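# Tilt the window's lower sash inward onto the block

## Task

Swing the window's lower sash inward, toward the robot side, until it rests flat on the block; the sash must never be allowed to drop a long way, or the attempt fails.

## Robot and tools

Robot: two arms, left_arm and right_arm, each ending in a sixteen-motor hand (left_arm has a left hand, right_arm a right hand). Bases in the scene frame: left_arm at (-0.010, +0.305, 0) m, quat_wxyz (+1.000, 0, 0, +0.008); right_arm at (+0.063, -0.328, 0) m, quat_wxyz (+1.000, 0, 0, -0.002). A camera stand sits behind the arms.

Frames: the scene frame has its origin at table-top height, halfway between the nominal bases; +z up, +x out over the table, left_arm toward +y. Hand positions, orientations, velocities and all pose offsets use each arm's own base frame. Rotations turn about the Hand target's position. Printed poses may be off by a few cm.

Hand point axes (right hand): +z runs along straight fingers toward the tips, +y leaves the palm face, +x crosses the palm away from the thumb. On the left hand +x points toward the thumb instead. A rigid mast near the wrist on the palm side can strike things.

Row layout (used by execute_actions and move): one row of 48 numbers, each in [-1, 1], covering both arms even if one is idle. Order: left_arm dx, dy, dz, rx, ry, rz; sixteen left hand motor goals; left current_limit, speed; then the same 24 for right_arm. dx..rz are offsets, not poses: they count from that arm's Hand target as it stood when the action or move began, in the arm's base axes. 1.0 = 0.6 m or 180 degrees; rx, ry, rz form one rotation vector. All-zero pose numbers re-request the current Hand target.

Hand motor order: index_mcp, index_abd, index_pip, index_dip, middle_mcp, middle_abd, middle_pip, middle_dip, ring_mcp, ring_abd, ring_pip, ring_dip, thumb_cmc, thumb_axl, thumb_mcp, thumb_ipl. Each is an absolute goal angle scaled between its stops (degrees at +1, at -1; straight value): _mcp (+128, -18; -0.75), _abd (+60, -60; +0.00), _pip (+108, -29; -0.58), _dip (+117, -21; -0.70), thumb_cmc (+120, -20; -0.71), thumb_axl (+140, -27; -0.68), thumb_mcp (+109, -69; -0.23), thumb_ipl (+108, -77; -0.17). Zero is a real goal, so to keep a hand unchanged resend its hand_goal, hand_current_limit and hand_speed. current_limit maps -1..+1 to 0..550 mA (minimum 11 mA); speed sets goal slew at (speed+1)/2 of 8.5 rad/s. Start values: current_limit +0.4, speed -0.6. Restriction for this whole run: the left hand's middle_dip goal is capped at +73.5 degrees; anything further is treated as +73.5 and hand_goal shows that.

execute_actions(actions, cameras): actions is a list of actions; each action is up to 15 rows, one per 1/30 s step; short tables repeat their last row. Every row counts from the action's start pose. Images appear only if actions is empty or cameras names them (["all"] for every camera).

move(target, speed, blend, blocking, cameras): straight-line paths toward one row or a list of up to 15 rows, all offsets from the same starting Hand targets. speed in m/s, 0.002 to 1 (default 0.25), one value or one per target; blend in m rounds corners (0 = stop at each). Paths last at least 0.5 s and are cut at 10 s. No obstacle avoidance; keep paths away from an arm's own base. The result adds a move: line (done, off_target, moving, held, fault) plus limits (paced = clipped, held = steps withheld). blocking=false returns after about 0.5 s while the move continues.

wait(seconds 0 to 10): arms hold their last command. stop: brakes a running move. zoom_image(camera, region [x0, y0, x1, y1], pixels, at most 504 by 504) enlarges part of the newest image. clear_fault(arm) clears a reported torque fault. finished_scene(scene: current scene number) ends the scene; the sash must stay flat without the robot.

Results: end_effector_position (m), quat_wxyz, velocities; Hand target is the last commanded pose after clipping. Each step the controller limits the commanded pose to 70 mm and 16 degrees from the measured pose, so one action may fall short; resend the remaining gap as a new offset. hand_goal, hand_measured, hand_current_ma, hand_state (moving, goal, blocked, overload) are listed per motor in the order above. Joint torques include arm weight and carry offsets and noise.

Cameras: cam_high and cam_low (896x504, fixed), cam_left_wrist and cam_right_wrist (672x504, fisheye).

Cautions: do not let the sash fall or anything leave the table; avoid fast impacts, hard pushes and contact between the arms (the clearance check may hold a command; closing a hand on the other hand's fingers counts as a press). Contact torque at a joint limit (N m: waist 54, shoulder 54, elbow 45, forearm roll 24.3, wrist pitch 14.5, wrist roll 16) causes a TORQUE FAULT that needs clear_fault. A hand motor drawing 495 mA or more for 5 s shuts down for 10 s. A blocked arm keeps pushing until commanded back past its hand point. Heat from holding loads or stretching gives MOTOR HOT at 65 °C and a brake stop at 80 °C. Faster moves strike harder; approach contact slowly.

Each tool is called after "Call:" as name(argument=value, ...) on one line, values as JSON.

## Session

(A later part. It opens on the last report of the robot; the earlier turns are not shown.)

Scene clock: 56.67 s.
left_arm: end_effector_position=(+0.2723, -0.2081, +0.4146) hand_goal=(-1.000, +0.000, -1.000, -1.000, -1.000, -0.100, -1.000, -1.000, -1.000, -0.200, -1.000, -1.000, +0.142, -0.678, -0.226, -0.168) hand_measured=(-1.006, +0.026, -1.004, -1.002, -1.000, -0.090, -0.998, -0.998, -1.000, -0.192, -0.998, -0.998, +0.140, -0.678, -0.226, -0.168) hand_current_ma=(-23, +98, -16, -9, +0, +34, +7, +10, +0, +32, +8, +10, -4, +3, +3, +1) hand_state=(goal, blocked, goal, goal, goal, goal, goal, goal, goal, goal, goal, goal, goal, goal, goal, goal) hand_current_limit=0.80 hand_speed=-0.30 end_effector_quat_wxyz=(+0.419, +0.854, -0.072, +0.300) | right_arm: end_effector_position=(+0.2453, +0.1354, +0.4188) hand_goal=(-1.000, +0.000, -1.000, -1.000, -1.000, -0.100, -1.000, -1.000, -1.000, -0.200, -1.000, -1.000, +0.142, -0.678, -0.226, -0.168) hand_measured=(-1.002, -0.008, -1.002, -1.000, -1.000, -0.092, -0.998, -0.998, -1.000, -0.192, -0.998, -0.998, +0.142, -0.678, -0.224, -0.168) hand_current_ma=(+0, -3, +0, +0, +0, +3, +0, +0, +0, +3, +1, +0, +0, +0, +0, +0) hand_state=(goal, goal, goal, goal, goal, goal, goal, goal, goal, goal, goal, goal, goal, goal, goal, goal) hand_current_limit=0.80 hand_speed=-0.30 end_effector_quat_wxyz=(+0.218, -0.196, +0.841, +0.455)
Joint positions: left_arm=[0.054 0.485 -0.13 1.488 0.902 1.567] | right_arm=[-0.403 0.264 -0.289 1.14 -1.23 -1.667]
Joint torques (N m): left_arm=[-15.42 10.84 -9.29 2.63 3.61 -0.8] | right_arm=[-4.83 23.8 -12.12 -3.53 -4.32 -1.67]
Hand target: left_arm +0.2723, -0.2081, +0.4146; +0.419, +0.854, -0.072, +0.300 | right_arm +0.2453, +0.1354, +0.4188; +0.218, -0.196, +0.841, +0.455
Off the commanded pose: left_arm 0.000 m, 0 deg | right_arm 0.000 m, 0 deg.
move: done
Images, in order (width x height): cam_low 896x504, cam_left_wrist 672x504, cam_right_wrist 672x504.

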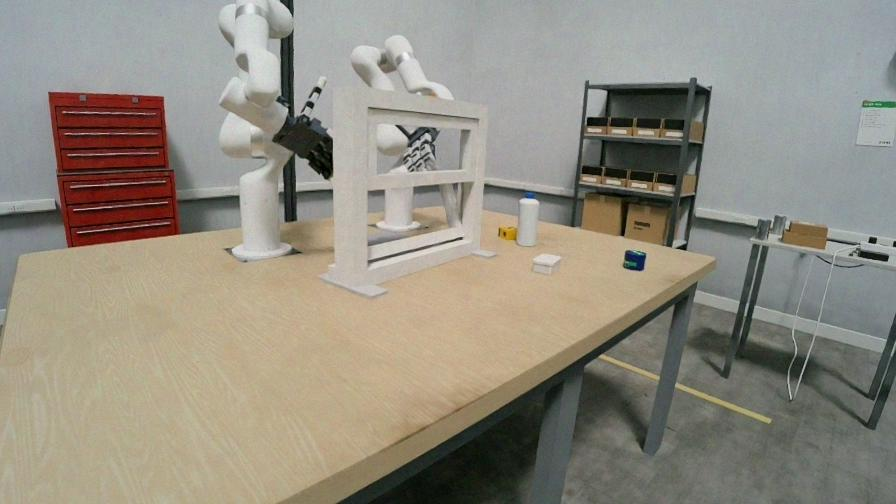

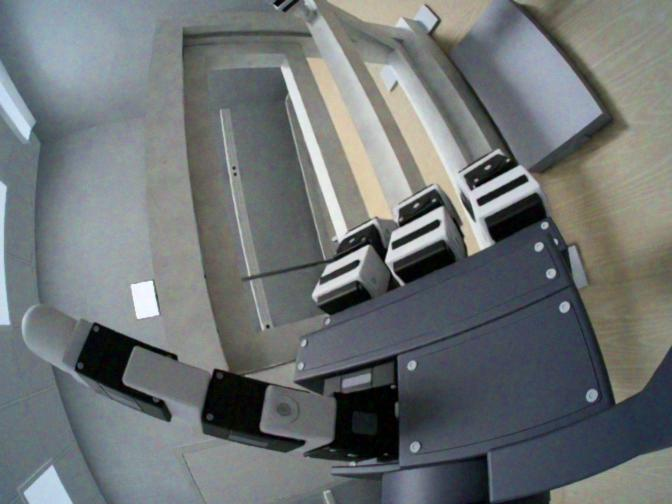

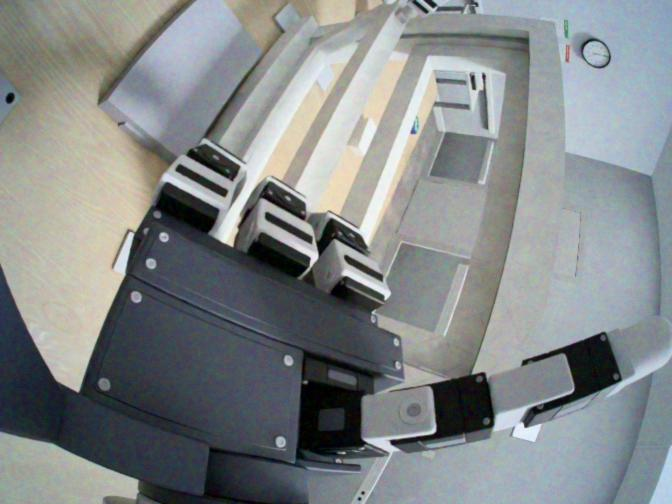

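Call:
move(target=[[0,0,0,0,0,0,-1,0,-1,-1,-1,-0.1,-1,-1,-1,-0.2,-1,-1,0.142,-0.678,-0.226,-0.168,0.8,-0.3,0.0028,-0.0165,0.004,0,0,0,-1,0,-1,-1,-1,-0.1,-1,-1,-1,-0.2,-1,-1,0.142,-0.678,-0.226,-0.168,0.8,-0.3],[0,0,0,0,0,0,-1,0,-1,-1,-1,-0.1,-1,-1,-1,-0.2,-1,-1,0.142,-0.678,-0.226,-0.168,0.8,-0.3,0.0028,-0.0165,0.06,0,0,0,-1,0,-1,-1,-1,-0.1,-1,-1,-1,-0.2,-1,-1,0.142,-0.678,-0.226,-0.168,0.8,-0.3]], speed=[0.03, 0.1], cameras=["cam_left_wrist", "cam_right_wrist"])

Scene clock: 59.73 s.
left_arm: end_effector_position=(+0.2723, -0.2081, +0.4146) hand_goal=(-1.000, +0.000, -1.000, -1.000, -1.000, -0.100, -1.000, -1.000, -1.000, -0.200, -1.000, -1.000, +0.142, -0.678, -0.226, -0.168) hand_measured=(-1.006, +0.026, -1.004, -1.002, -1.000, -0.090, -0.998, -0.998, -1.000, -0.192, -0.998, -0.998, +0.140, -0.678, -0.226, -0.168) hand_current_ma=(-22, +97, -16, -9, +0, +34, +7, +10, +0, +32, +8, +10, -4, +3, +3, +1) hand_state=(goal, blocked, goal, goal, goal, goal, goal, goal, goal, goal, goal, goal, goal, goal, goal, goal) hand_current_limit=0.80 hand_speed=-0.30 end_effector_quat_wxyz=(+0.419, +0.854, -0.072, +0.300) | right_arm: end_effector_position=(+0.2469, +0.1255, +0.4548) hand_goal=(-1.000, +0.000, -1.000, -1.000, -1.000, -0.100, -1.000, -1.000, -1.000, -0.200, -1.000, -1.000, +0.142, -0.678, -0.226, -0.168) hand_measured=(-1.000, +0.000, -1.000, -1.000, -1.000, -0.092, -0.998, -0.998, -1.000, -0.192, -0.998, -0.998, +0.142, -0.678, -0.224, -0.168) hand_current_ma=(+0, +0, +0, +0, +0, +3, +0, +0, +0, +3, +1, +0, +0, +0, +0, +0) hand_state=(goal, goal, goal, goal, goal, goal, goal, goal, goal, goal, goal, goal, goal, goal, goal, goal) hand_current_limit=0.80 hand_speed=-0.30 end_effector_quat_wxyz=(+0.218, -0.196, +0.841, +0.455)
Joint positions: left_arm=[0.054 0.485 -0.13 1.488 0.902 1.567] | right_arm=[-0.436 0.333 -0.339 1.082 -1.3 -1.564]
Joint torques (N m): left_arm=[-6.82 11.07 -9.67 2.91 3.35 -0.79] | right_arm=[-6.23 24.69 -29.6 -2.95 -3.01 1.67]
Hand target: left_arm +0.2723, -0.2081, +0.4146; +0.419, +0.854, -0.072, +0.300 | right_arm +0.2470, +0.1255, +0.4548; +0.218, -0.196, +0.841, +0.455
Off the commanded pose: left_arm 0.000 m, 0 deg | right_arm 0.000 m, 0 deg.
move: done
Images, in order (width x height): cam_left_wrist 672x504, cam_right_wrist 672x504.

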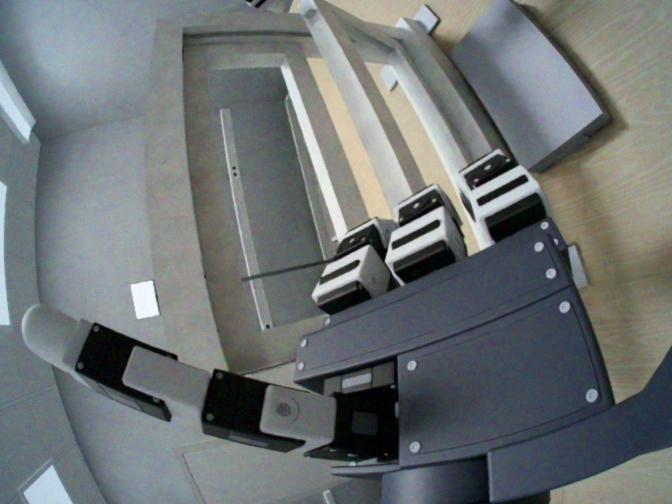

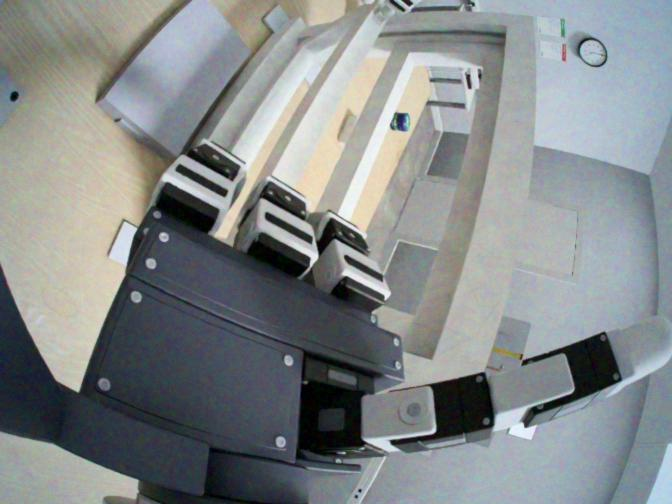

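Call:
move(target=[[0,0,0,0,0,0,-1,0,-1,-1,-1,-0.1,-1,-1,-1,-0.2,-1,-1,0.142,-0.678,-0.226,-0.168,0.8,-0.3,0.0133,-0.2842,0.0083,0,0,0,-0.48,0,-0.58,-0.7,-0.48,0,-0.58,-0.7,-0.48,0,-0.58,-0.7,-0.3,-0.678,-0.7,-0.6,0.8,-0.3],[0,0,0,0,0,0,-1,0,-1,-1,-1,-0.1,-1,-1,-1,-0.2,-1,-1,0.142,-0.678,-0.226,-0.168,0.8,-0.3,0.055,-0.4092,-0.108,0.0013,0.5348,-0.0286,-0.48,0,-0.58,-0.7,-0.48,0,-0.58,-0.7,-0.48,0,-0.58,-0.7,-0.3,-0.678,-0.7,-0.6,0.8,-0.3],[0,0,0,0,0,0,-1,0,-1,-1,-1,-0.1,-1,-1,-1,-0.2,-1,-1,0.142,-0.678,-0.226,-0.168,0.8,-0.3,0.1733,-0.4375,-0.4363,0.0013,0.5348,-0.0286,-0.48,0,-0.58,-0.7,-0.48,0,-0.58,-0.7,-0.48,0,-0.58,-0.7,-0.3,-0.678,-0.7,-0.6,0.8,-0.3]], speed=[0.2, 0.3, 0.2], blend=0.03, cameras=["all"])

Scene clock: 61.23 s.
left_arm: end_effector_position=(+0.2723, -0.2081, +0.4146) hand_goal=(-1.000, +0.000, -1.000, -1.000, -1.000, -0.100, -1.000, -1.000, -1.000, -0.200, -1.000, -1.000, +0.142, -0.678, -0.226, -0.168) hand_measured=(-1.006, +0.026, -1.004, -1.002, -1.000, -0.090, -0.998, -0.998, -1.000, -0.192, -0.998, -0.998, +0.140, -0.678, -0.226, -0.168) hand_current_ma=(-22, +97, -16, -9, +0, +34, +7, +10, +0, +32, +8, +10, -4, +3, +3, +1) hand_state=(goal, blocked, goal, goal, goal, goal, goal, goal, goal, goal, goal, goal, goal, goal, goal, goal) hand_current_limit=0.80 hand_speed=-0.30 end_effector_quat_wxyz=(+0.419, +0.854, -0.072, +0.300) | right_arm: end_effector_position=(+0.2526, +0.0189, +0.4578) hand_goal=(-0.480, +0.000, -0.580, -0.700, -0.480, +0.000, -0.580, -0.700, -0.480, +0.000, -0.580, -0.700, -0.300, -0.678, -0.700, -0.600) hand_measured=(-0.494, +0.000, -0.586, -0.704, -0.496, +0.000, -0.586, -0.702, -0.496, +0.000, -0.586, -0.702, -0.302, -0.678, -0.700, -0.600) hand_current_ma=(-9, +0, -2, -1, -11, +0, -1, -1, -10, +0, -2, -1, +0, +0, +0, +0) hand_state=(goal, goal, goal, goal, goal, goal, goal, goal, goal, goal, goal, goal, goal, goal, goal, goal) hand_current_limit=0.80 hand_speed=-0.30 end_effector_quat_wxyz=(+0.219, -0.195, +0.841, +0.454)
Joint positions: left_arm=[0.054 0.485 -0.13 1.488 0.902 1.567] | right_arm=[-0.736 0.139 -0.495 0.872 -1.429 -1.699]
Joint torques (N m): left_arm=[-2.7 10.95 -10.06 2.65 3.36 -0.81] | right_arm=[10.69 33.46 -16.17 4.71 1.13 1.25]
Hand target: left_arm +0.2723, -0.2081, +0.4146; +0.419, +0.854, -0.072, +0.300 | right_arm +0.2526, +0.0190, +0.4578; +0.219, -0.195, +0.841, +0.454 (not the last commanded pose)
Off the commanded pose: left_arm 0.000 m, 0 deg | right_arm 0.323 m, 96 deg.
move: held (right_arm; a check stopped the path); path passed 0 of 3 targets; limits=held
pose unreachable (right arm): on one or more control steps of this call, first in action 0 (counted from 0), this arm could not follow its commanded pose, so it was not sent that pose on those steps. It may still have moved: this result reports where it is.
cause: moving toward the commanded pose would bring two parts of the arm too close to each other (joints 5 (wrist pitch) and 6 (wrist roll) lie between them).

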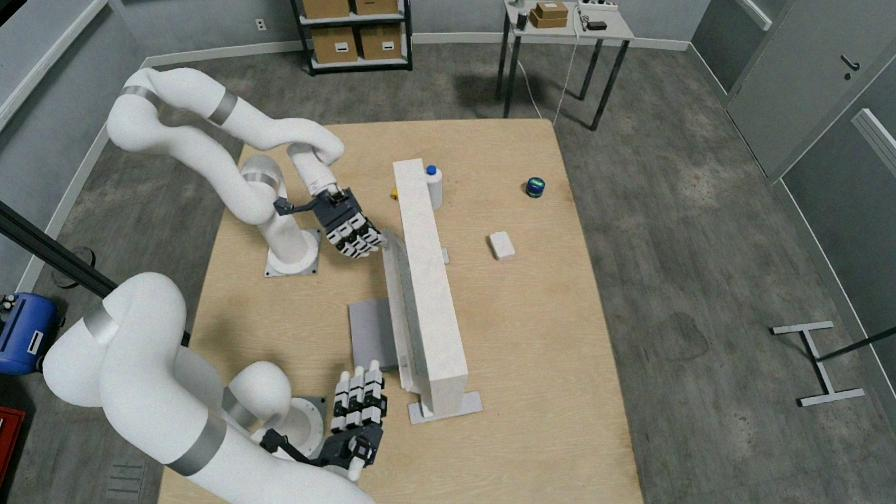

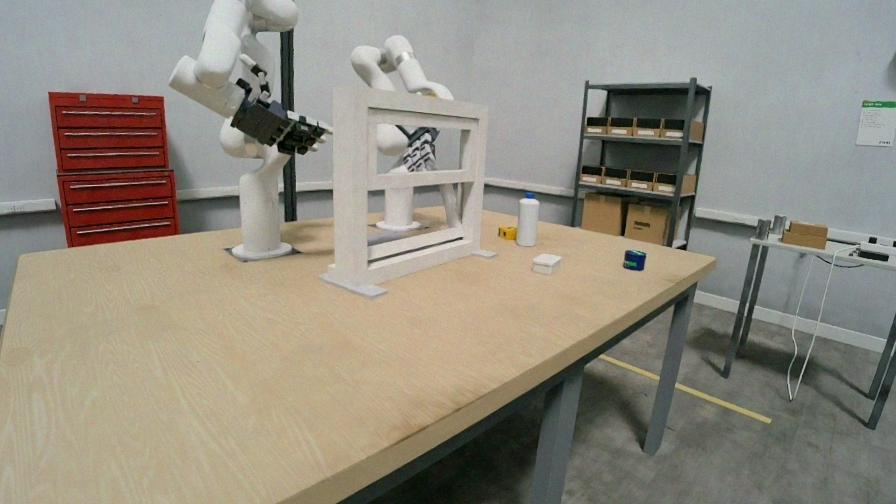

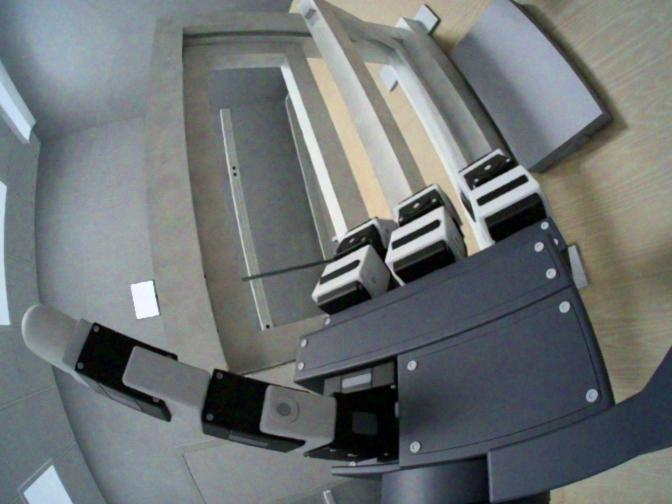

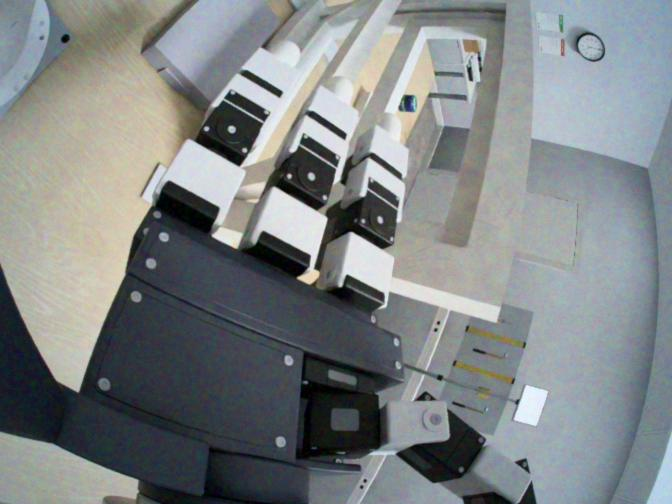

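Call:
move(target=[[0,0,0,0,0,0,-1,0,-1,-1,-1,-0.1,-1,-1,-1,-0.2,-1,-1,0.142,-0.678,-0.226,-0.168,0.8,-0.3,0.0457,-0.065,-0.013,0.0006,0.2674,-0.0143,-0.48,0,-0.58,-0.7,-0.48,0,-0.58,-0.7,-0.48,0,-0.58,-0.7,-0.3,-0.678,-0.7,-0.6,0.8,-0.3],[0,0,0,0,0,0,-1,0,-1,-1,-1,-0.1,-1,-1,-1,-0.2,-1,-1,0.142,-0.678,-0.226,-0.168,0.8,-0.3,0.0457,-0.2317,-0.1133,0.0013,0.5348,-0.0286,-0.48,0,-0.58,-0.7,-0.48,0,-0.58,-0.7,-0.48,0,-0.58,-0.7,-0.3,-0.678,-0.7,-0.6,0.8,-0.3],[0,0,0,0,0,0,-1,0,-1,-1,-1,-0.1,-1,-1,-1,-0.2,-1,-1,0.142,-0.678,-0.226,-0.168,0.8,-0.3,0.164,-0.26,-0.4413,0.0013,0.5348,-0.0286,-0.48,0,-0.58,-0.7,-0.48,0,-0.58,-0.7,-0.48,0,-0.58,-0.7,-0.3,-0.678,-0.7,-0.6,0.8,-0.3]], speed=[0.25, 0.3, 0.2], blend=0.03, cameras=["all"])

Scene clock: 66.23 s.
left_arm: end_effector_position=(+0.2723, -0.2081, +0.4146) hand_goal=(-1.000, +0.000, -1.000, -1.000, -1.000, -0.100, -1.000, -1.000, -1.000, -0.200, -1.000, -1.000, +0.142, -0.678, -0.226, -0.168) hand_measured=(-1.006, +0.026, -1.004, -1.002, -1.000, -0.090, -0.998, -0.998, -1.000, -0.192, -0.998, -0.998, +0.140, -0.678, -0.226, -0.168) hand_current_ma=(-22, +97, -16, -9, +0, +34, +7, +10, +0, +32, +8, +10, -4, +3, +3, +1) hand_state=(goal, blocked, goal, goal, goal, goal, goal, goal, goal, goal, goal, goal, goal, goal, goal, goal) hand_current_limit=0.80 hand_speed=-0.30 end_effector_quat_wxyz=(+0.419, +0.854, -0.072, +0.300) | right_arm: end_effector_position=(+0.3510, -0.1371, +0.1931) hand_goal=(-0.480, +0.000, -0.580, -0.700, -0.480, +0.000, -0.580, -0.700, -0.480, +0.000, -0.580, -0.700, -0.300, -0.678, -0.700, -0.600) hand_measured=(-0.490, -0.002, -0.586, -0.704, -0.492, -0.002, -0.584, -0.702, -0.490, -0.002, -0.586, -0.702, -0.304, -0.678, -0.700, -0.600) hand_current_ma=(-5, +0, -2, -1, -7, +0, -1, -1, -6, +0, -2, -1, -1, +0, +0, +0) hand_state=(goal, goal, goal, goal, goal, goal, goal, goal, goal, goal, goal, goal, goal, goal, goal, goal) hand_current_limit=0.80 hand_speed=-0.30 end_effector_quat_wxyz=(-0.462, +0.242, +0.730, +0.441)
Joint positions: left_arm=[0.054 0.485 -0.13 1.488 0.902 1.567] | right_arm=[-0.777 -0.891 -1.077 0.3 -1.562 -0.386]
Joint torques (N m): left_arm=[-1.68 11.59 -10.42 2.67 3.32 -0.8] | right_arm=[9.61 37.88 -20.01 4.14 0.84 -1.9]
Hand target: left_arm +0.2723, -0.2081, +0.4146; +0.419, +0.854, -0.072, +0.300 | right_arm +0.3510, -0.1370, +0.1930; -0.462, +0.242, +0.730, +0.441
Off the commanded pose: left_arm 0.000 m, 0 deg | right_arm 0.000 m, 0 deg.
move: done

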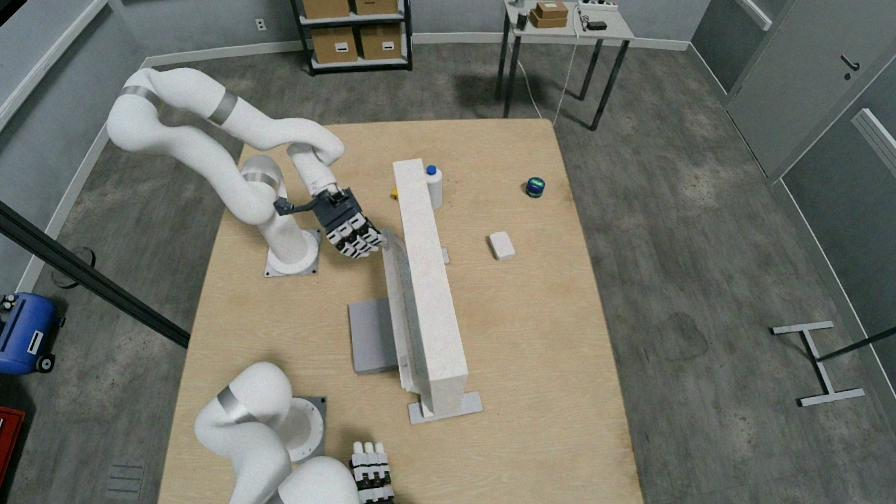

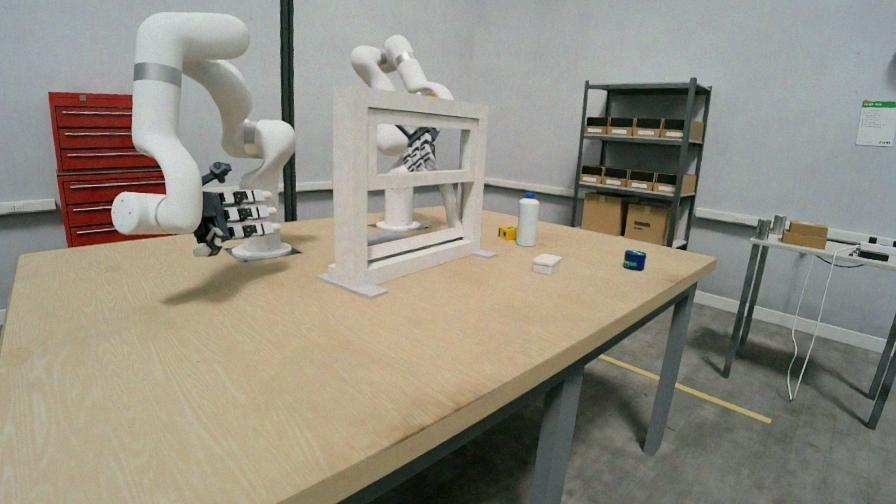

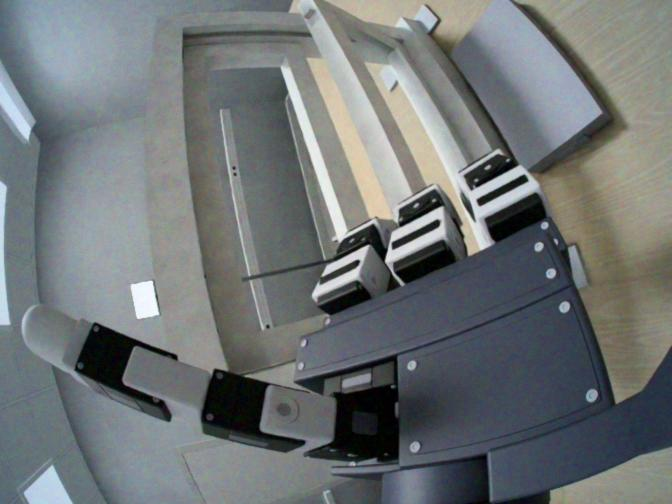

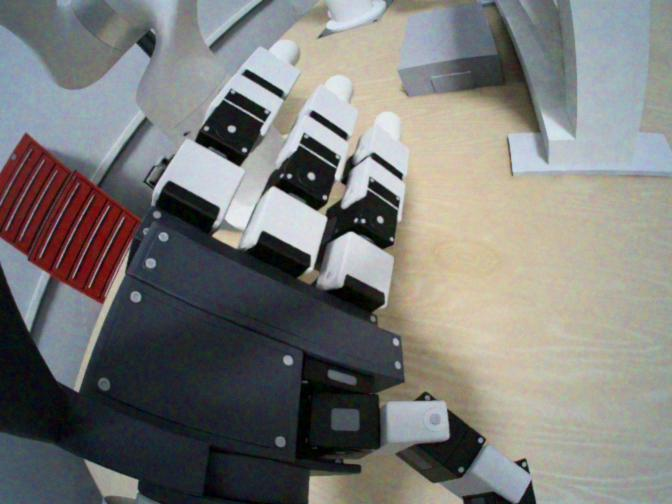

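Call:
move(target=[0,0,0,0,0,0,-1,0,-1,-1,-1,-0.1,-1,-1,-1,-0.2,-1,-1,0.142,-0.678,-0.226,-0.168,0.8,-0.3,0.0212,0.3273,-0.0567,0,0,0,-0.48,0,-0.58,-0.7,-0.48,0,-0.58,-0.7,-0.48,0,-0.58,-0.7,-0.3,-0.678,-0.7,-0.6,0.8,-0.3], speed=0.15, cameras=["all"])

Call:
zoom_image(camera="cam_high", region=[330, 320, 480, 440])

Call:
zoom_image(camera="cam_low", region=[220, 130, 460, 310])

Scene clock: 68.13 s.
left_arm: end_effector_position=(+0.2723, -0.2081, +0.4146) hand_goal=(-1.000, +0.000, -1.000, -1.000, -1.000, -0.100, -1.000, -1.000, -1.000, -0.200, -1.000, -1.000, +0.142, -0.678, -0.226, -0.168) hand_measured=(-1.006, +0.026, -1.004, -1.002, -1.000, -0.090, -0.998, -0.998, -1.000, -0.192, -0.998, -0.998, +0.140, -0.678, -0.226, -0.168) hand_current_ma=(-22, +97, -16, -9, +0, +34, +7, +10, +0, +32, +8, +10, -4, +3, +3, +1) hand_state=(goal, blocked, goal, goal, goal, goal, goal, goal, goal, goal, goal, goal, goal, goal, goal, goal) hand_current_limit=0.80 hand_speed=-0.30 end_effector_quat_wxyz=(+0.419, +0.854, -0.072, +0.300) | right_arm: end_effector_position=(+0.3638, +0.0593, +0.1590) hand_goal=(-0.480, +0.000, -0.580, -0.700, -0.480, +0.000, -0.580, -0.700, -0.480, +0.000, -0.580, -0.700, -0.300, -0.678, -0.700, -0.600) hand_measured=(-0.490, -0.002, -0.586, -0.704, -0.492, -0.002, -0.584, -0.702, -0.490, -0.002, -0.586, -0.702, -0.304, -0.678, -0.700, -0.600) hand_current_ma=(-5, +0, -2, -1, -6, +0, -1, -1, -5, +0, -2, -1, -1, +0, +0, +0) hand_state=(goal, goal, goal, goal, goal, goal, goal, goal, goal, goal, goal, goal, goal, goal, goal, goal) hand_current_limit=0.80 hand_speed=-0.30 end_effector_quat_wxyz=(-0.462, +0.242, +0.730, +0.441)
Joint positions: left_arm=[0.054 0.485 -0.13 1.488 0.902 1.567] | right_arm=[-0.421 -0.866 -0.821 0.667 -1.349 -0.47]
Joint torques (N m): left_arm=[-0.84 11.32 -10.44 2.67 3.35 -0.83] | right_arm=[8.92 32.11 -2.52 4.31 0.75 -1.81]
Hand target: left_arm +0.2723, -0.2081, +0.4146; +0.419, +0.854, -0.072, +0.300 | right_arm +0.3638, +0.0593, +0.1590; -0.462, +0.242, +0.730, +0.441
Off the commanded pose: left_arm 0.000 m, 0 deg | right_arm 0.000 m, 0 deg.
move: done

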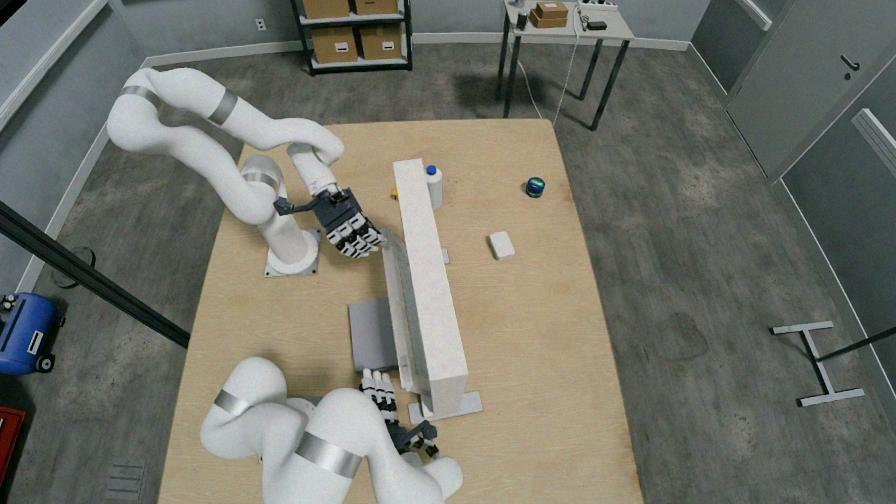

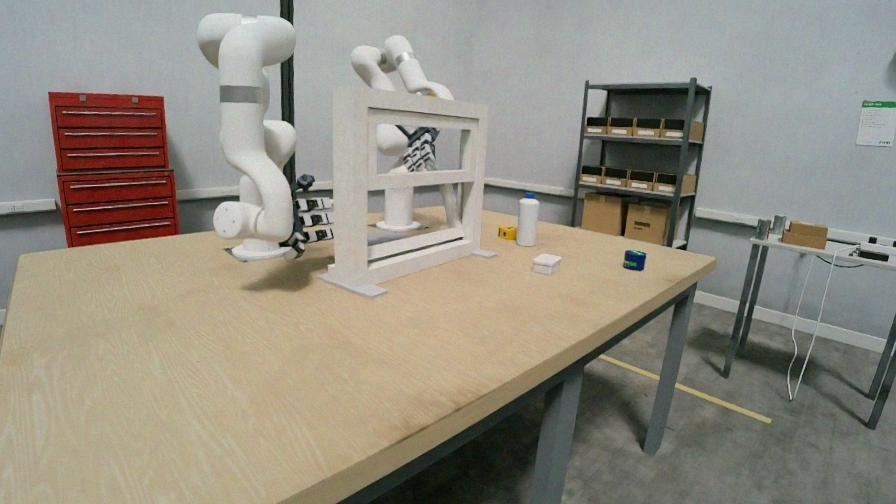

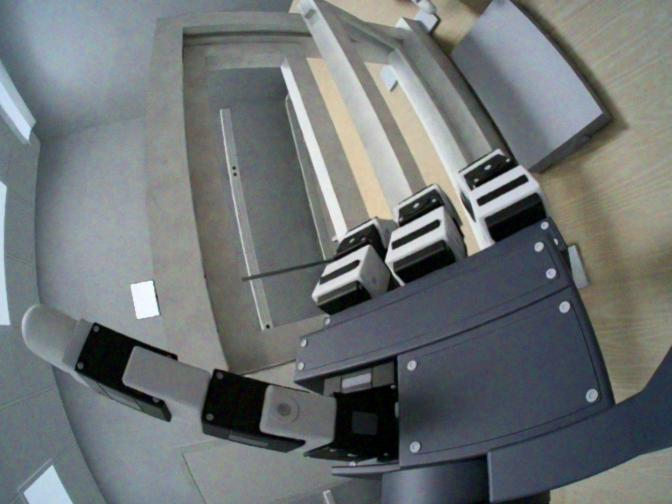

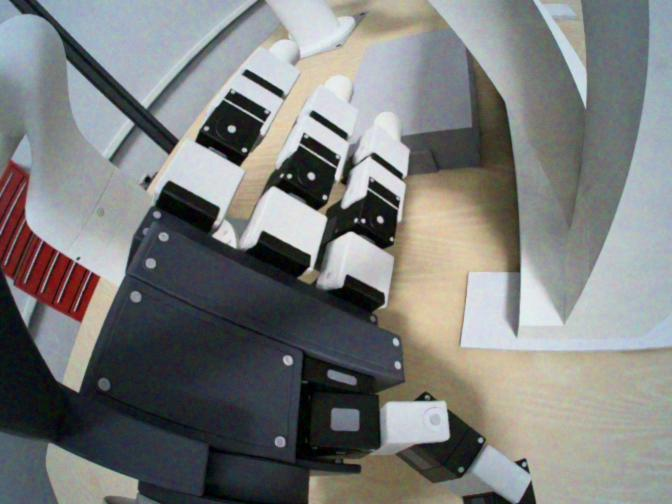

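Scaled by 3.360 from the camera's 896x504 image, which has a finer 1280x720 frame.

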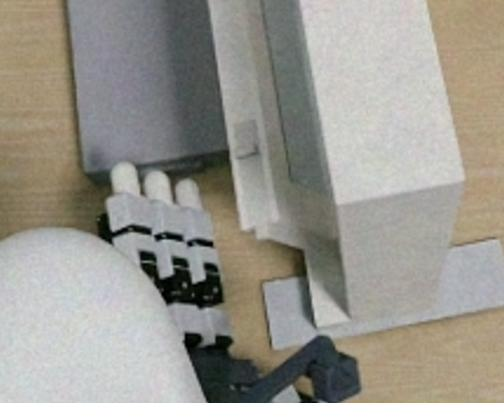

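Scaled by 2.100 from the camera's 896x504 image, which has a finer 1280x720 frame.

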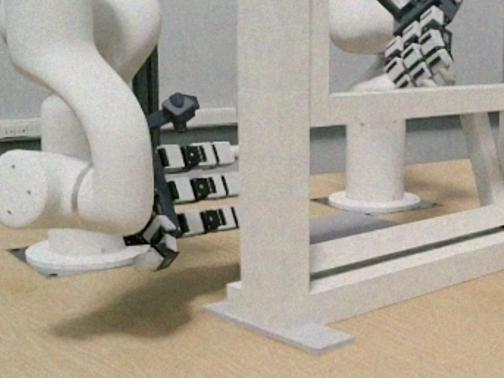

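Call:
move(target=[0,0,0,0,0,0,-1,0,-1,-1,-1,-0.1,-1,-1,-1,-0.2,-1,-1,0.142,-0.678,-0.226,-0.168,0.8,-0.3,0.12,0.0125,0.031,0,0,0,-0.48,0,-0.58,-0.7,-0.48,0,-0.58,-0.7,-0.48,0,-0.58,-0.7,-0.3,-0.678,-0.7,-0.6,0.8,-0.3], speed=0.08, cameras=["all"])

Call:
zoom_image(camera="cam_high", region=[350, 330, 480, 440])

Call:
zoom_image(camera="cam_low", region=[240, 150, 440, 310])

Scene clock: 70.07 s.
left_arm: end_effector_position=(+0.2723, -0.2081, +0.4146) hand_goal=(-1.000, +0.000, -1.000, -1.000, -1.000, -0.100, -1.000, -1.000, -1.000, -0.200, -1.000, -1.000, +0.142, -0.678, -0.226, -0.168) hand_measured=(-1.006, +0.026, -1.004, -1.002, -1.000, -0.090, -0.998, -0.998, -1.000, -0.192, -0.998, -0.998, +0.140, -0.678, -0.226, -0.168) hand_current_ma=(-22, +97, -16, -9, +0, +34, +7, +10, +0, +32, +8, +10, -4, +3, +3, +1) hand_state=(goal, blocked, goal, goal, goal, goal, goal, goal, goal, goal, goal, goal, goal, goal, goal, goal) hand_current_limit=0.80 hand_speed=-0.30 end_effector_quat_wxyz=(+0.419, +0.854, -0.072, +0.300) | right_arm: end_effector_position=(+0.4357, +0.0668, +0.1776) hand_goal=(-0.480, +0.000, -0.580, -0.700, -0.480, +0.000, -0.580, -0.700, -0.480, +0.000, -0.580, -0.700, -0.300, -0.678, -0.700, -0.600) hand_measured=(-0.490, -0.002, -0.586, -0.704, -0.490, -0.002, -0.584, -0.702, -0.490, -0.002, -0.586, -0.702, -0.304, -0.678, -0.700, -0.600) hand_current_ma=(-4, +0, -1, -1, -6, +0, -1, -1, -5, +0, -2, -1, -1, +0, +0, +0) hand_state=(goal, goal, goal, goal, goal, goal, goal, goal, goal, goal, goal, goal, goal, goal, goal, goal) hand_current_limit=0.80 hand_speed=-0.30 end_effector_quat_wxyz=(-0.462, +0.242, +0.730, +0.441)
Joint positions: left_arm=[0.054 0.485 -0.13 1.488 0.902 1.567] | right_arm=[-0.347 -0.881 -0.978 0.725 -1.458 -0.375]
Joint torques (N m): left_arm=[-0.87 10.95 -10.53 2.15 3.28 -0.84] | right_arm=[10 36.27 -18.65 3.83 -3.45 1.39]
Hand target: left_arm +0.2723, -0.2081, +0.4146; +0.419, +0.854, -0.072, +0.300 | right_arm +0.4358, +0.0668, +0.1776; -0.462, +0.242, +0.730, +0.441
Off the commanded pose: left_arm 0.000 m, 0 deg | right_arm 0.000 m, 0 deg.
move: done

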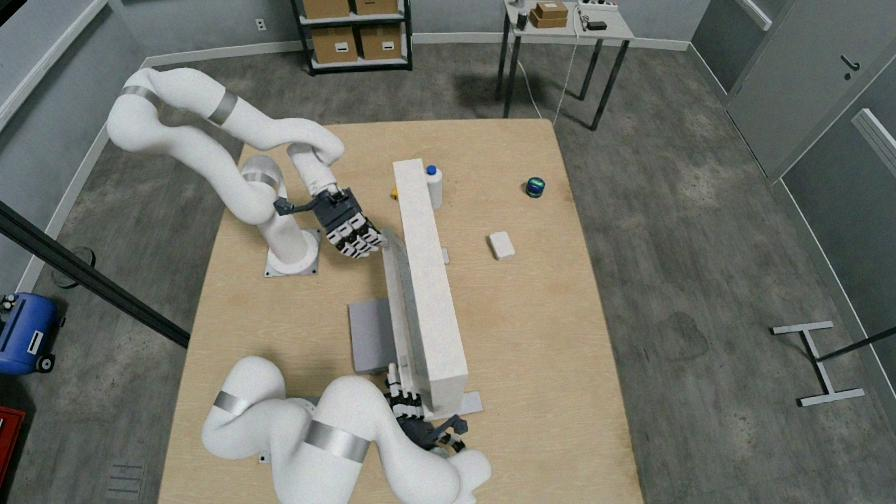

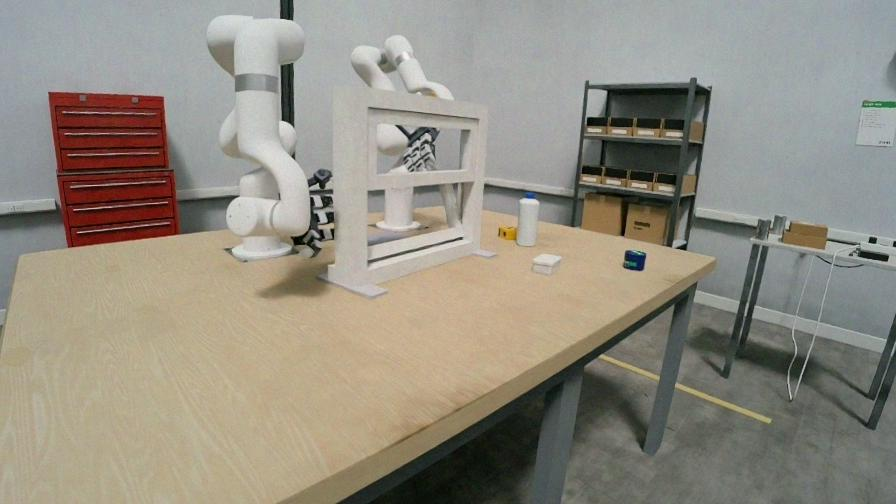

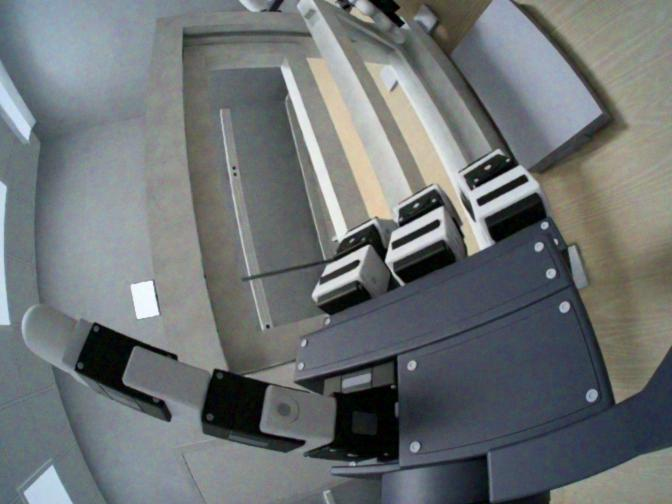

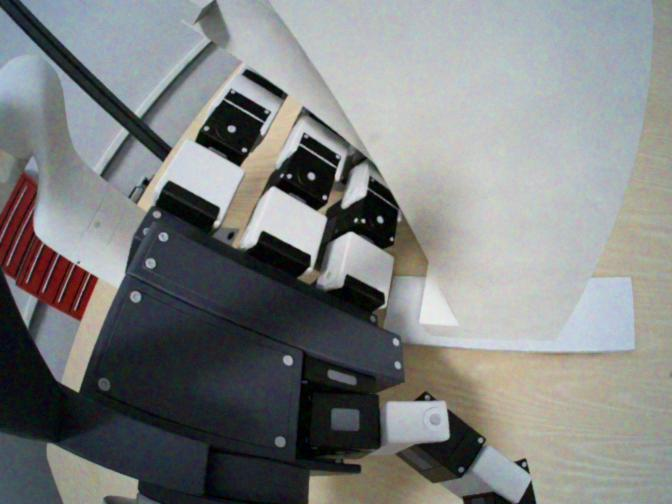

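Scaled by 3.877 from the camera's 896x504 image, which has a finer 1280x720 frame.

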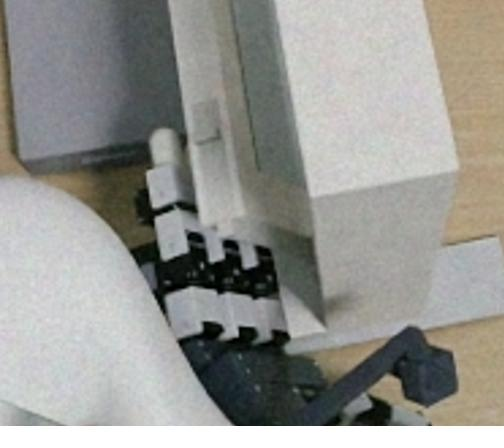

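Scaled by 2.520 from the camera's 896x504 image, which has a finer 1280x720 frame.

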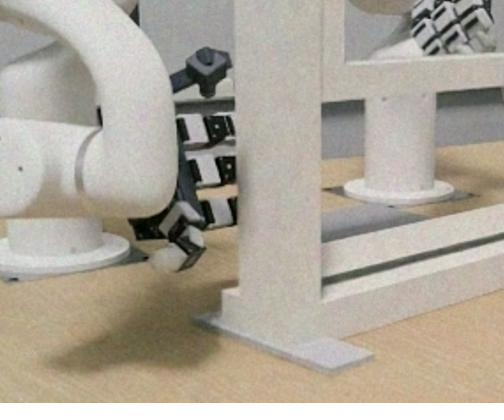

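Call:
move(target=[0,0,0,0,0,0,-1,0,-1,-1,-1,-0.1,-1,-1,-1,-0.2,-1,-1,0.142,-0.678,-0.226,-0.168,0.8,-0.3,0.0303,0.0032,0.008,0,0,0,-0.48,0,-0.58,-0.7,-0.48,0,-0.58,-0.7,-0.48,0,-0.58,-0.7,-0.3,-0.678,-0.7,-0.6,0.8,-0.3], speed=0.05, cameras=["cam_high", "cam_low", "cam_right_wrist"])

Call:
zoom_image(camera="cam_high", region=[350, 330, 480, 440])

Scene clock: 71.10 s.
left_arm: end_effector_position=(+0.2723, -0.2081, +0.4145) hand_goal=(-1.000, +0.000, -1.000, -1.000, -1.000, -0.100, -1.000, -1.000, -1.000, -0.200, -1.000, -1.000, +0.142, -0.678, -0.226, -0.168) hand_measured=(-1.006, +0.014, -1.004, -1.002, -1.000, -0.090, -0.998, -0.998, -1.000, -0.192, -0.998, -0.998, +0.140, -0.678, -0.226, -0.168) hand_current_ma=(-22, +48, -15, -8, +0, +34, +7, +10, +0, +32, +8, +10, -4, +3, +3, +1) hand_state=(goal, goal, goal, goal, goal, goal, goal, goal, goal, goal, goal, goal, goal, goal, goal, goal) hand_current_limit=0.80 hand_speed=-0.30 end_effector_quat_wxyz=(+0.419, +0.854, -0.071, +0.300) | right_arm: end_effector_position=(+0.4539, +0.0688, +0.1824) hand_goal=(-0.480, +0.000, -0.580, -0.700, -0.480, +0.000, -0.580, -0.700, -0.480, +0.000, -0.580, -0.700, -0.300, -0.678, -0.700, -0.600) hand_measured=(-0.538, +0.000, -0.586, -0.704, -0.490, -0.002, -0.584, -0.702, -0.490, -0.002, -0.586, -0.702, -0.304, -0.678, -0.700, -0.600) hand_current_ma=(-96, +0, -1, -1, -6, +0, -1, -1, -5, +0, -2, -1, -1, +0, +0, +0) hand_state=(blocked, goal, goal, goal, goal, goal, goal, goal, goal, goal, goal, goal, goal, goal, goal, goal) hand_current_limit=0.80 hand_speed=-0.30 end_effector_quat_wxyz=(-0.462, +0.242, +0.730, +0.441)
Joint positions: left_arm=[0.054 0.485 -0.13 1.488 0.902 1.567] | right_arm=[-0.332 -0.889 -1.022 0.738 -1.483 -0.35]
Joint torques (N m): left_arm=[-0.9 10.71 -10.75 2.56 3.79 -0.71] | right_arm=[9.94 39.45 -22.12 5.62 -3.3 1.07]
Hand target: left_arm +0.2723, -0.2081, +0.4146; +0.419, +0.854, -0.072, +0.300 | right_arm +0.4539, +0.0688, +0.1824; -0.462, +0.242, +0.730, +0.441
Off the commanded pose: left_arm 0.000 m, 0 deg | right_arm 0.000 m, 0 deg.
move: done
Images, in order (width x height): cam_high 896x504, cam_low 896x504, cam_right_wrist 672x504.

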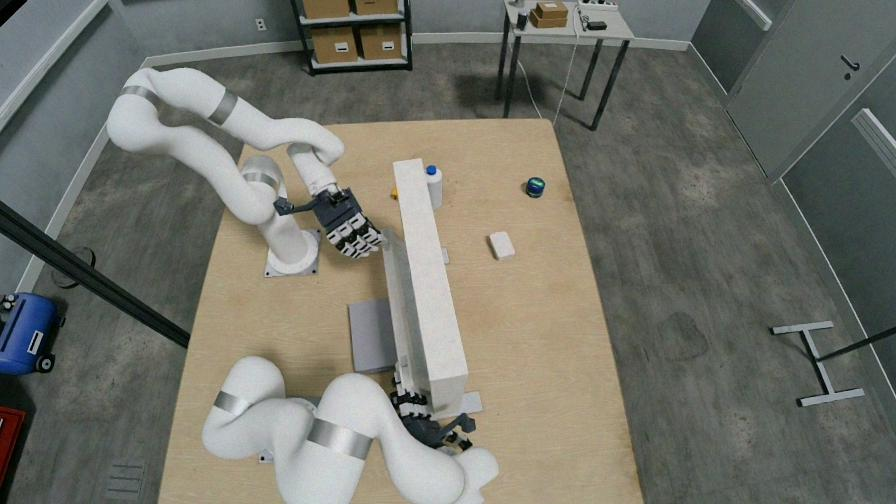

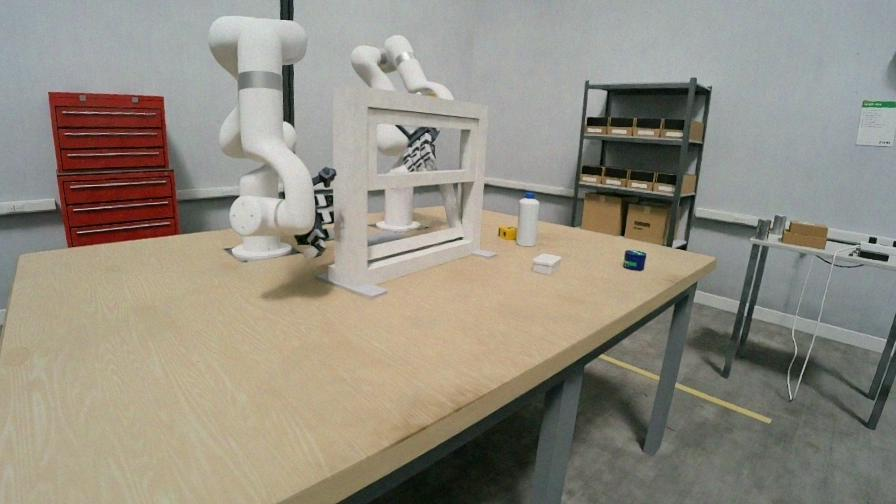

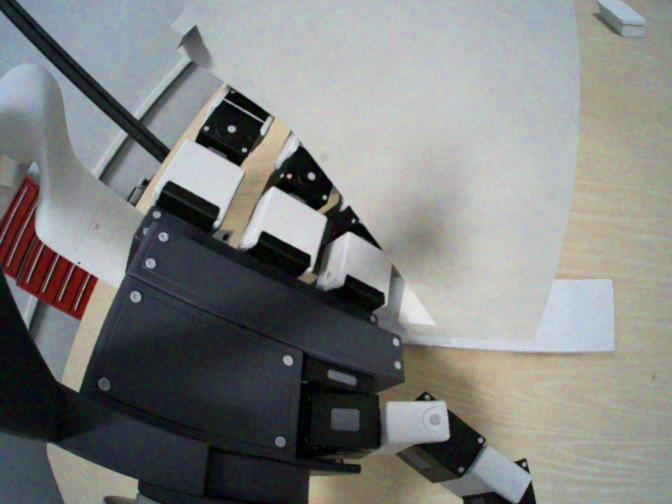

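Scaled by 3.877 from the camera's 896x504 image, which has a finer 1280x720 frame.

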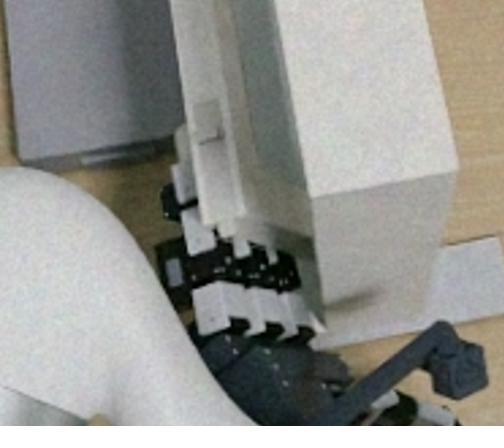

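Call:
zoom_image(camera="cam_right_wrist", region=[160, 0, 460, 360])

Call:
zoom_image(camera="cam_low", region=[300, 160, 400, 290])

Scaled by 1.400 from the camera's 672x504 image, which has a finer 960x720 frame.

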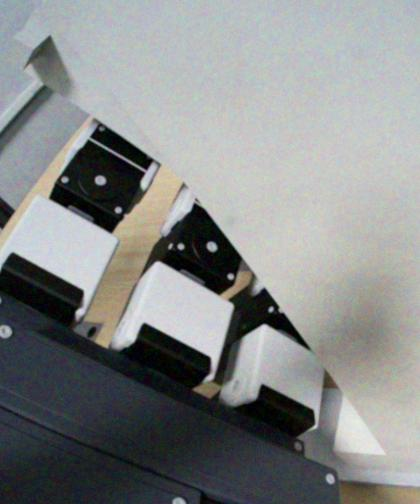

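Scaled by 3.877 from the camera's 896x504 image, which has a finer 1280x720 frame.

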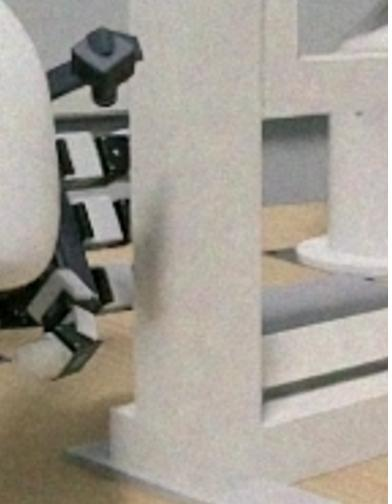

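Call:
move(target=[-0.02,-0.003,-0.0062,0,0,0,-1,0,-1,-1,-1,-0.1,-1,-1,-1,-0.2,-1,-1,0.142,-0.678,-0.226,-0.168,0.8,-0.3,-0.0094,-0.0016,-0.0033,0,0,0,-0.48,0,-0.58,-0.7,-0.48,0,-0.58,-0.7,-0.48,0,-0.58,-0.7,-0.3,-0.678,-0.7,-0.6,0.8,-0.9], speed=0.03, cameras=["cam_left_wrist", "cam_right_wrist"])

Scene clock: 72.87 s.
left_arm: end_effector_position=(+0.2603, -0.2099, +0.4108) hand_goal=(-1.000, +0.000, -1.000, -1.000, -1.000, -0.100, -1.000, -1.000, -1.000, -0.200, -1.000, -1.000, +0.142, -0.678, -0.226, -0.168) hand_measured=(-1.004, +0.004, -1.002, -1.002, -1.000, -0.090, -0.998, -0.998, -1.000, -0.192, -0.998, -0.998, +0.140, -0.678, -0.226, -0.168) hand_current_ma=(-14, +16, -11, -6, +0, +33, +7, +10, +0, +32, +8, +10, -4, +3, +3, +1) hand_state=(goal, goal, goal, goal, goal, goal, goal, goal, goal, goal, goal, goal, goal, goal, goal, goal) hand_current_limit=0.80 hand_speed=-0.30 end_effector_quat_wxyz=(+0.419, +0.854, -0.072, +0.300) | right_arm: end_effector_position=(+0.4483, +0.0678, +0.1804) hand_goal=(-0.480, +0.000, -0.580, -0.700, -0.480, +0.000, -0.580, -0.700, -0.480, +0.000, -0.580, -0.700, -0.300, -0.678, -0.700, -0.600) hand_measured=(-0.512, -0.002, -0.584, -0.704, -0.490, -0.002, -0.584, -0.702, -0.490, -0.002, -0.586, -0.702, -0.304, -0.678, -0.700, -0.600) hand_current_ma=(-34, +0, -1, -1, -6, +0, -1, -1, -5, +0, -2, -1, -1, +0, +0, +0) hand_state=(blocked, goal, goal, goal, goal, goal, goal, goal, goal, goal, goal, goal, goal, goal, goal, goal) hand_current_limit=0.80 hand_speed=-0.90 end_effector_quat_wxyz=(-0.462, +0.242, +0.730, +0.441)
Joint positions: left_arm=[0.048 0.531 -0.098 1.493 0.897 1.55] | right_arm=[-0.337 -0.888 -1.009 0.734 -1.475 -0.358]
Joint torques (N m): left_arm=[-13.33 10.58 -9.62 2.17 2.08 -0.99] | right_arm=[-8.8 65.41 -6.7 -3.24 0.59 -1.76]
Hand target: left_arm +0.2603, -0.2099, +0.4108; +0.419, +0.854, -0.072, +0.300 | right_arm +0.4483, +0.0678, +0.1804; -0.462, +0.242, +0.730, +0.441
Off the commanded pose: left_arm 0.000 m, 0 deg | right_arm 0.000 m, 0 deg.
move: done
Images, in order (width x height): cam_left_wrist 672x504, cam_right_wrist 672x504.

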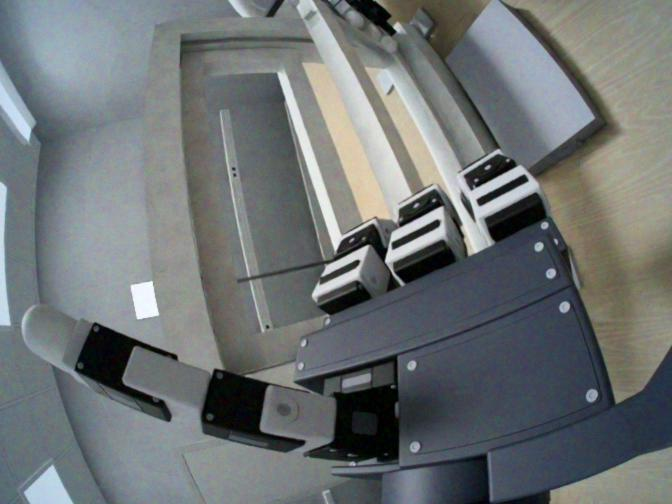

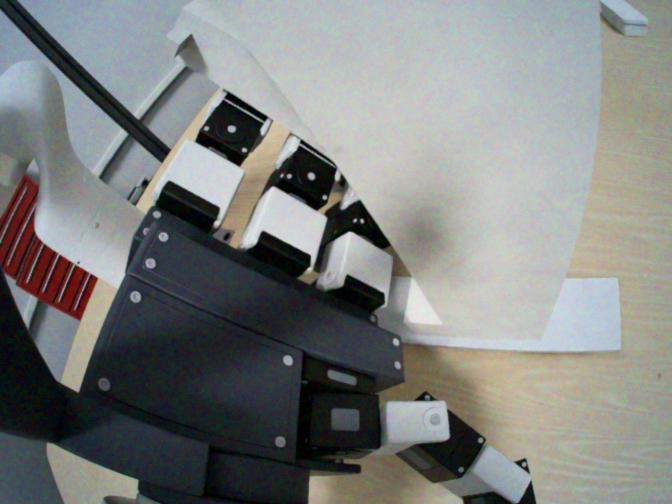

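Call:
zoom_image(camera="cam_left_wrist", region=[290, 0, 450, 90])

Call:
zoom_image(camera="cam_right_wrist", region=[330, 160, 470, 360])

Scaled by 3.150 from the camera's 672x504 image, which has a finer 960x720 frame.

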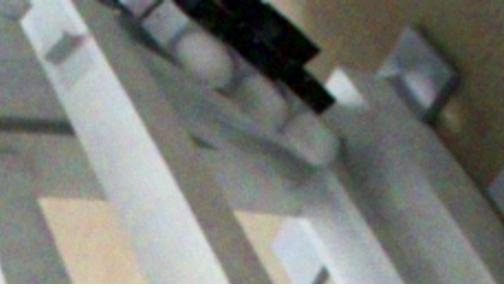

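Scaled by 2.520 from the camera's 672x504 image, which has a finer 960x720 frame.

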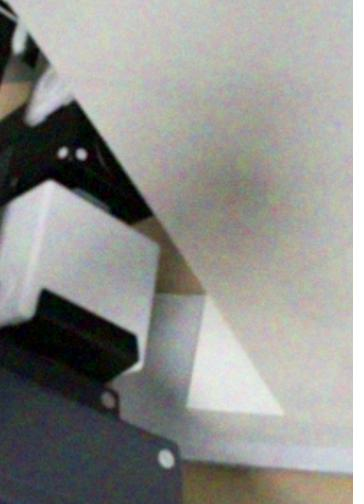

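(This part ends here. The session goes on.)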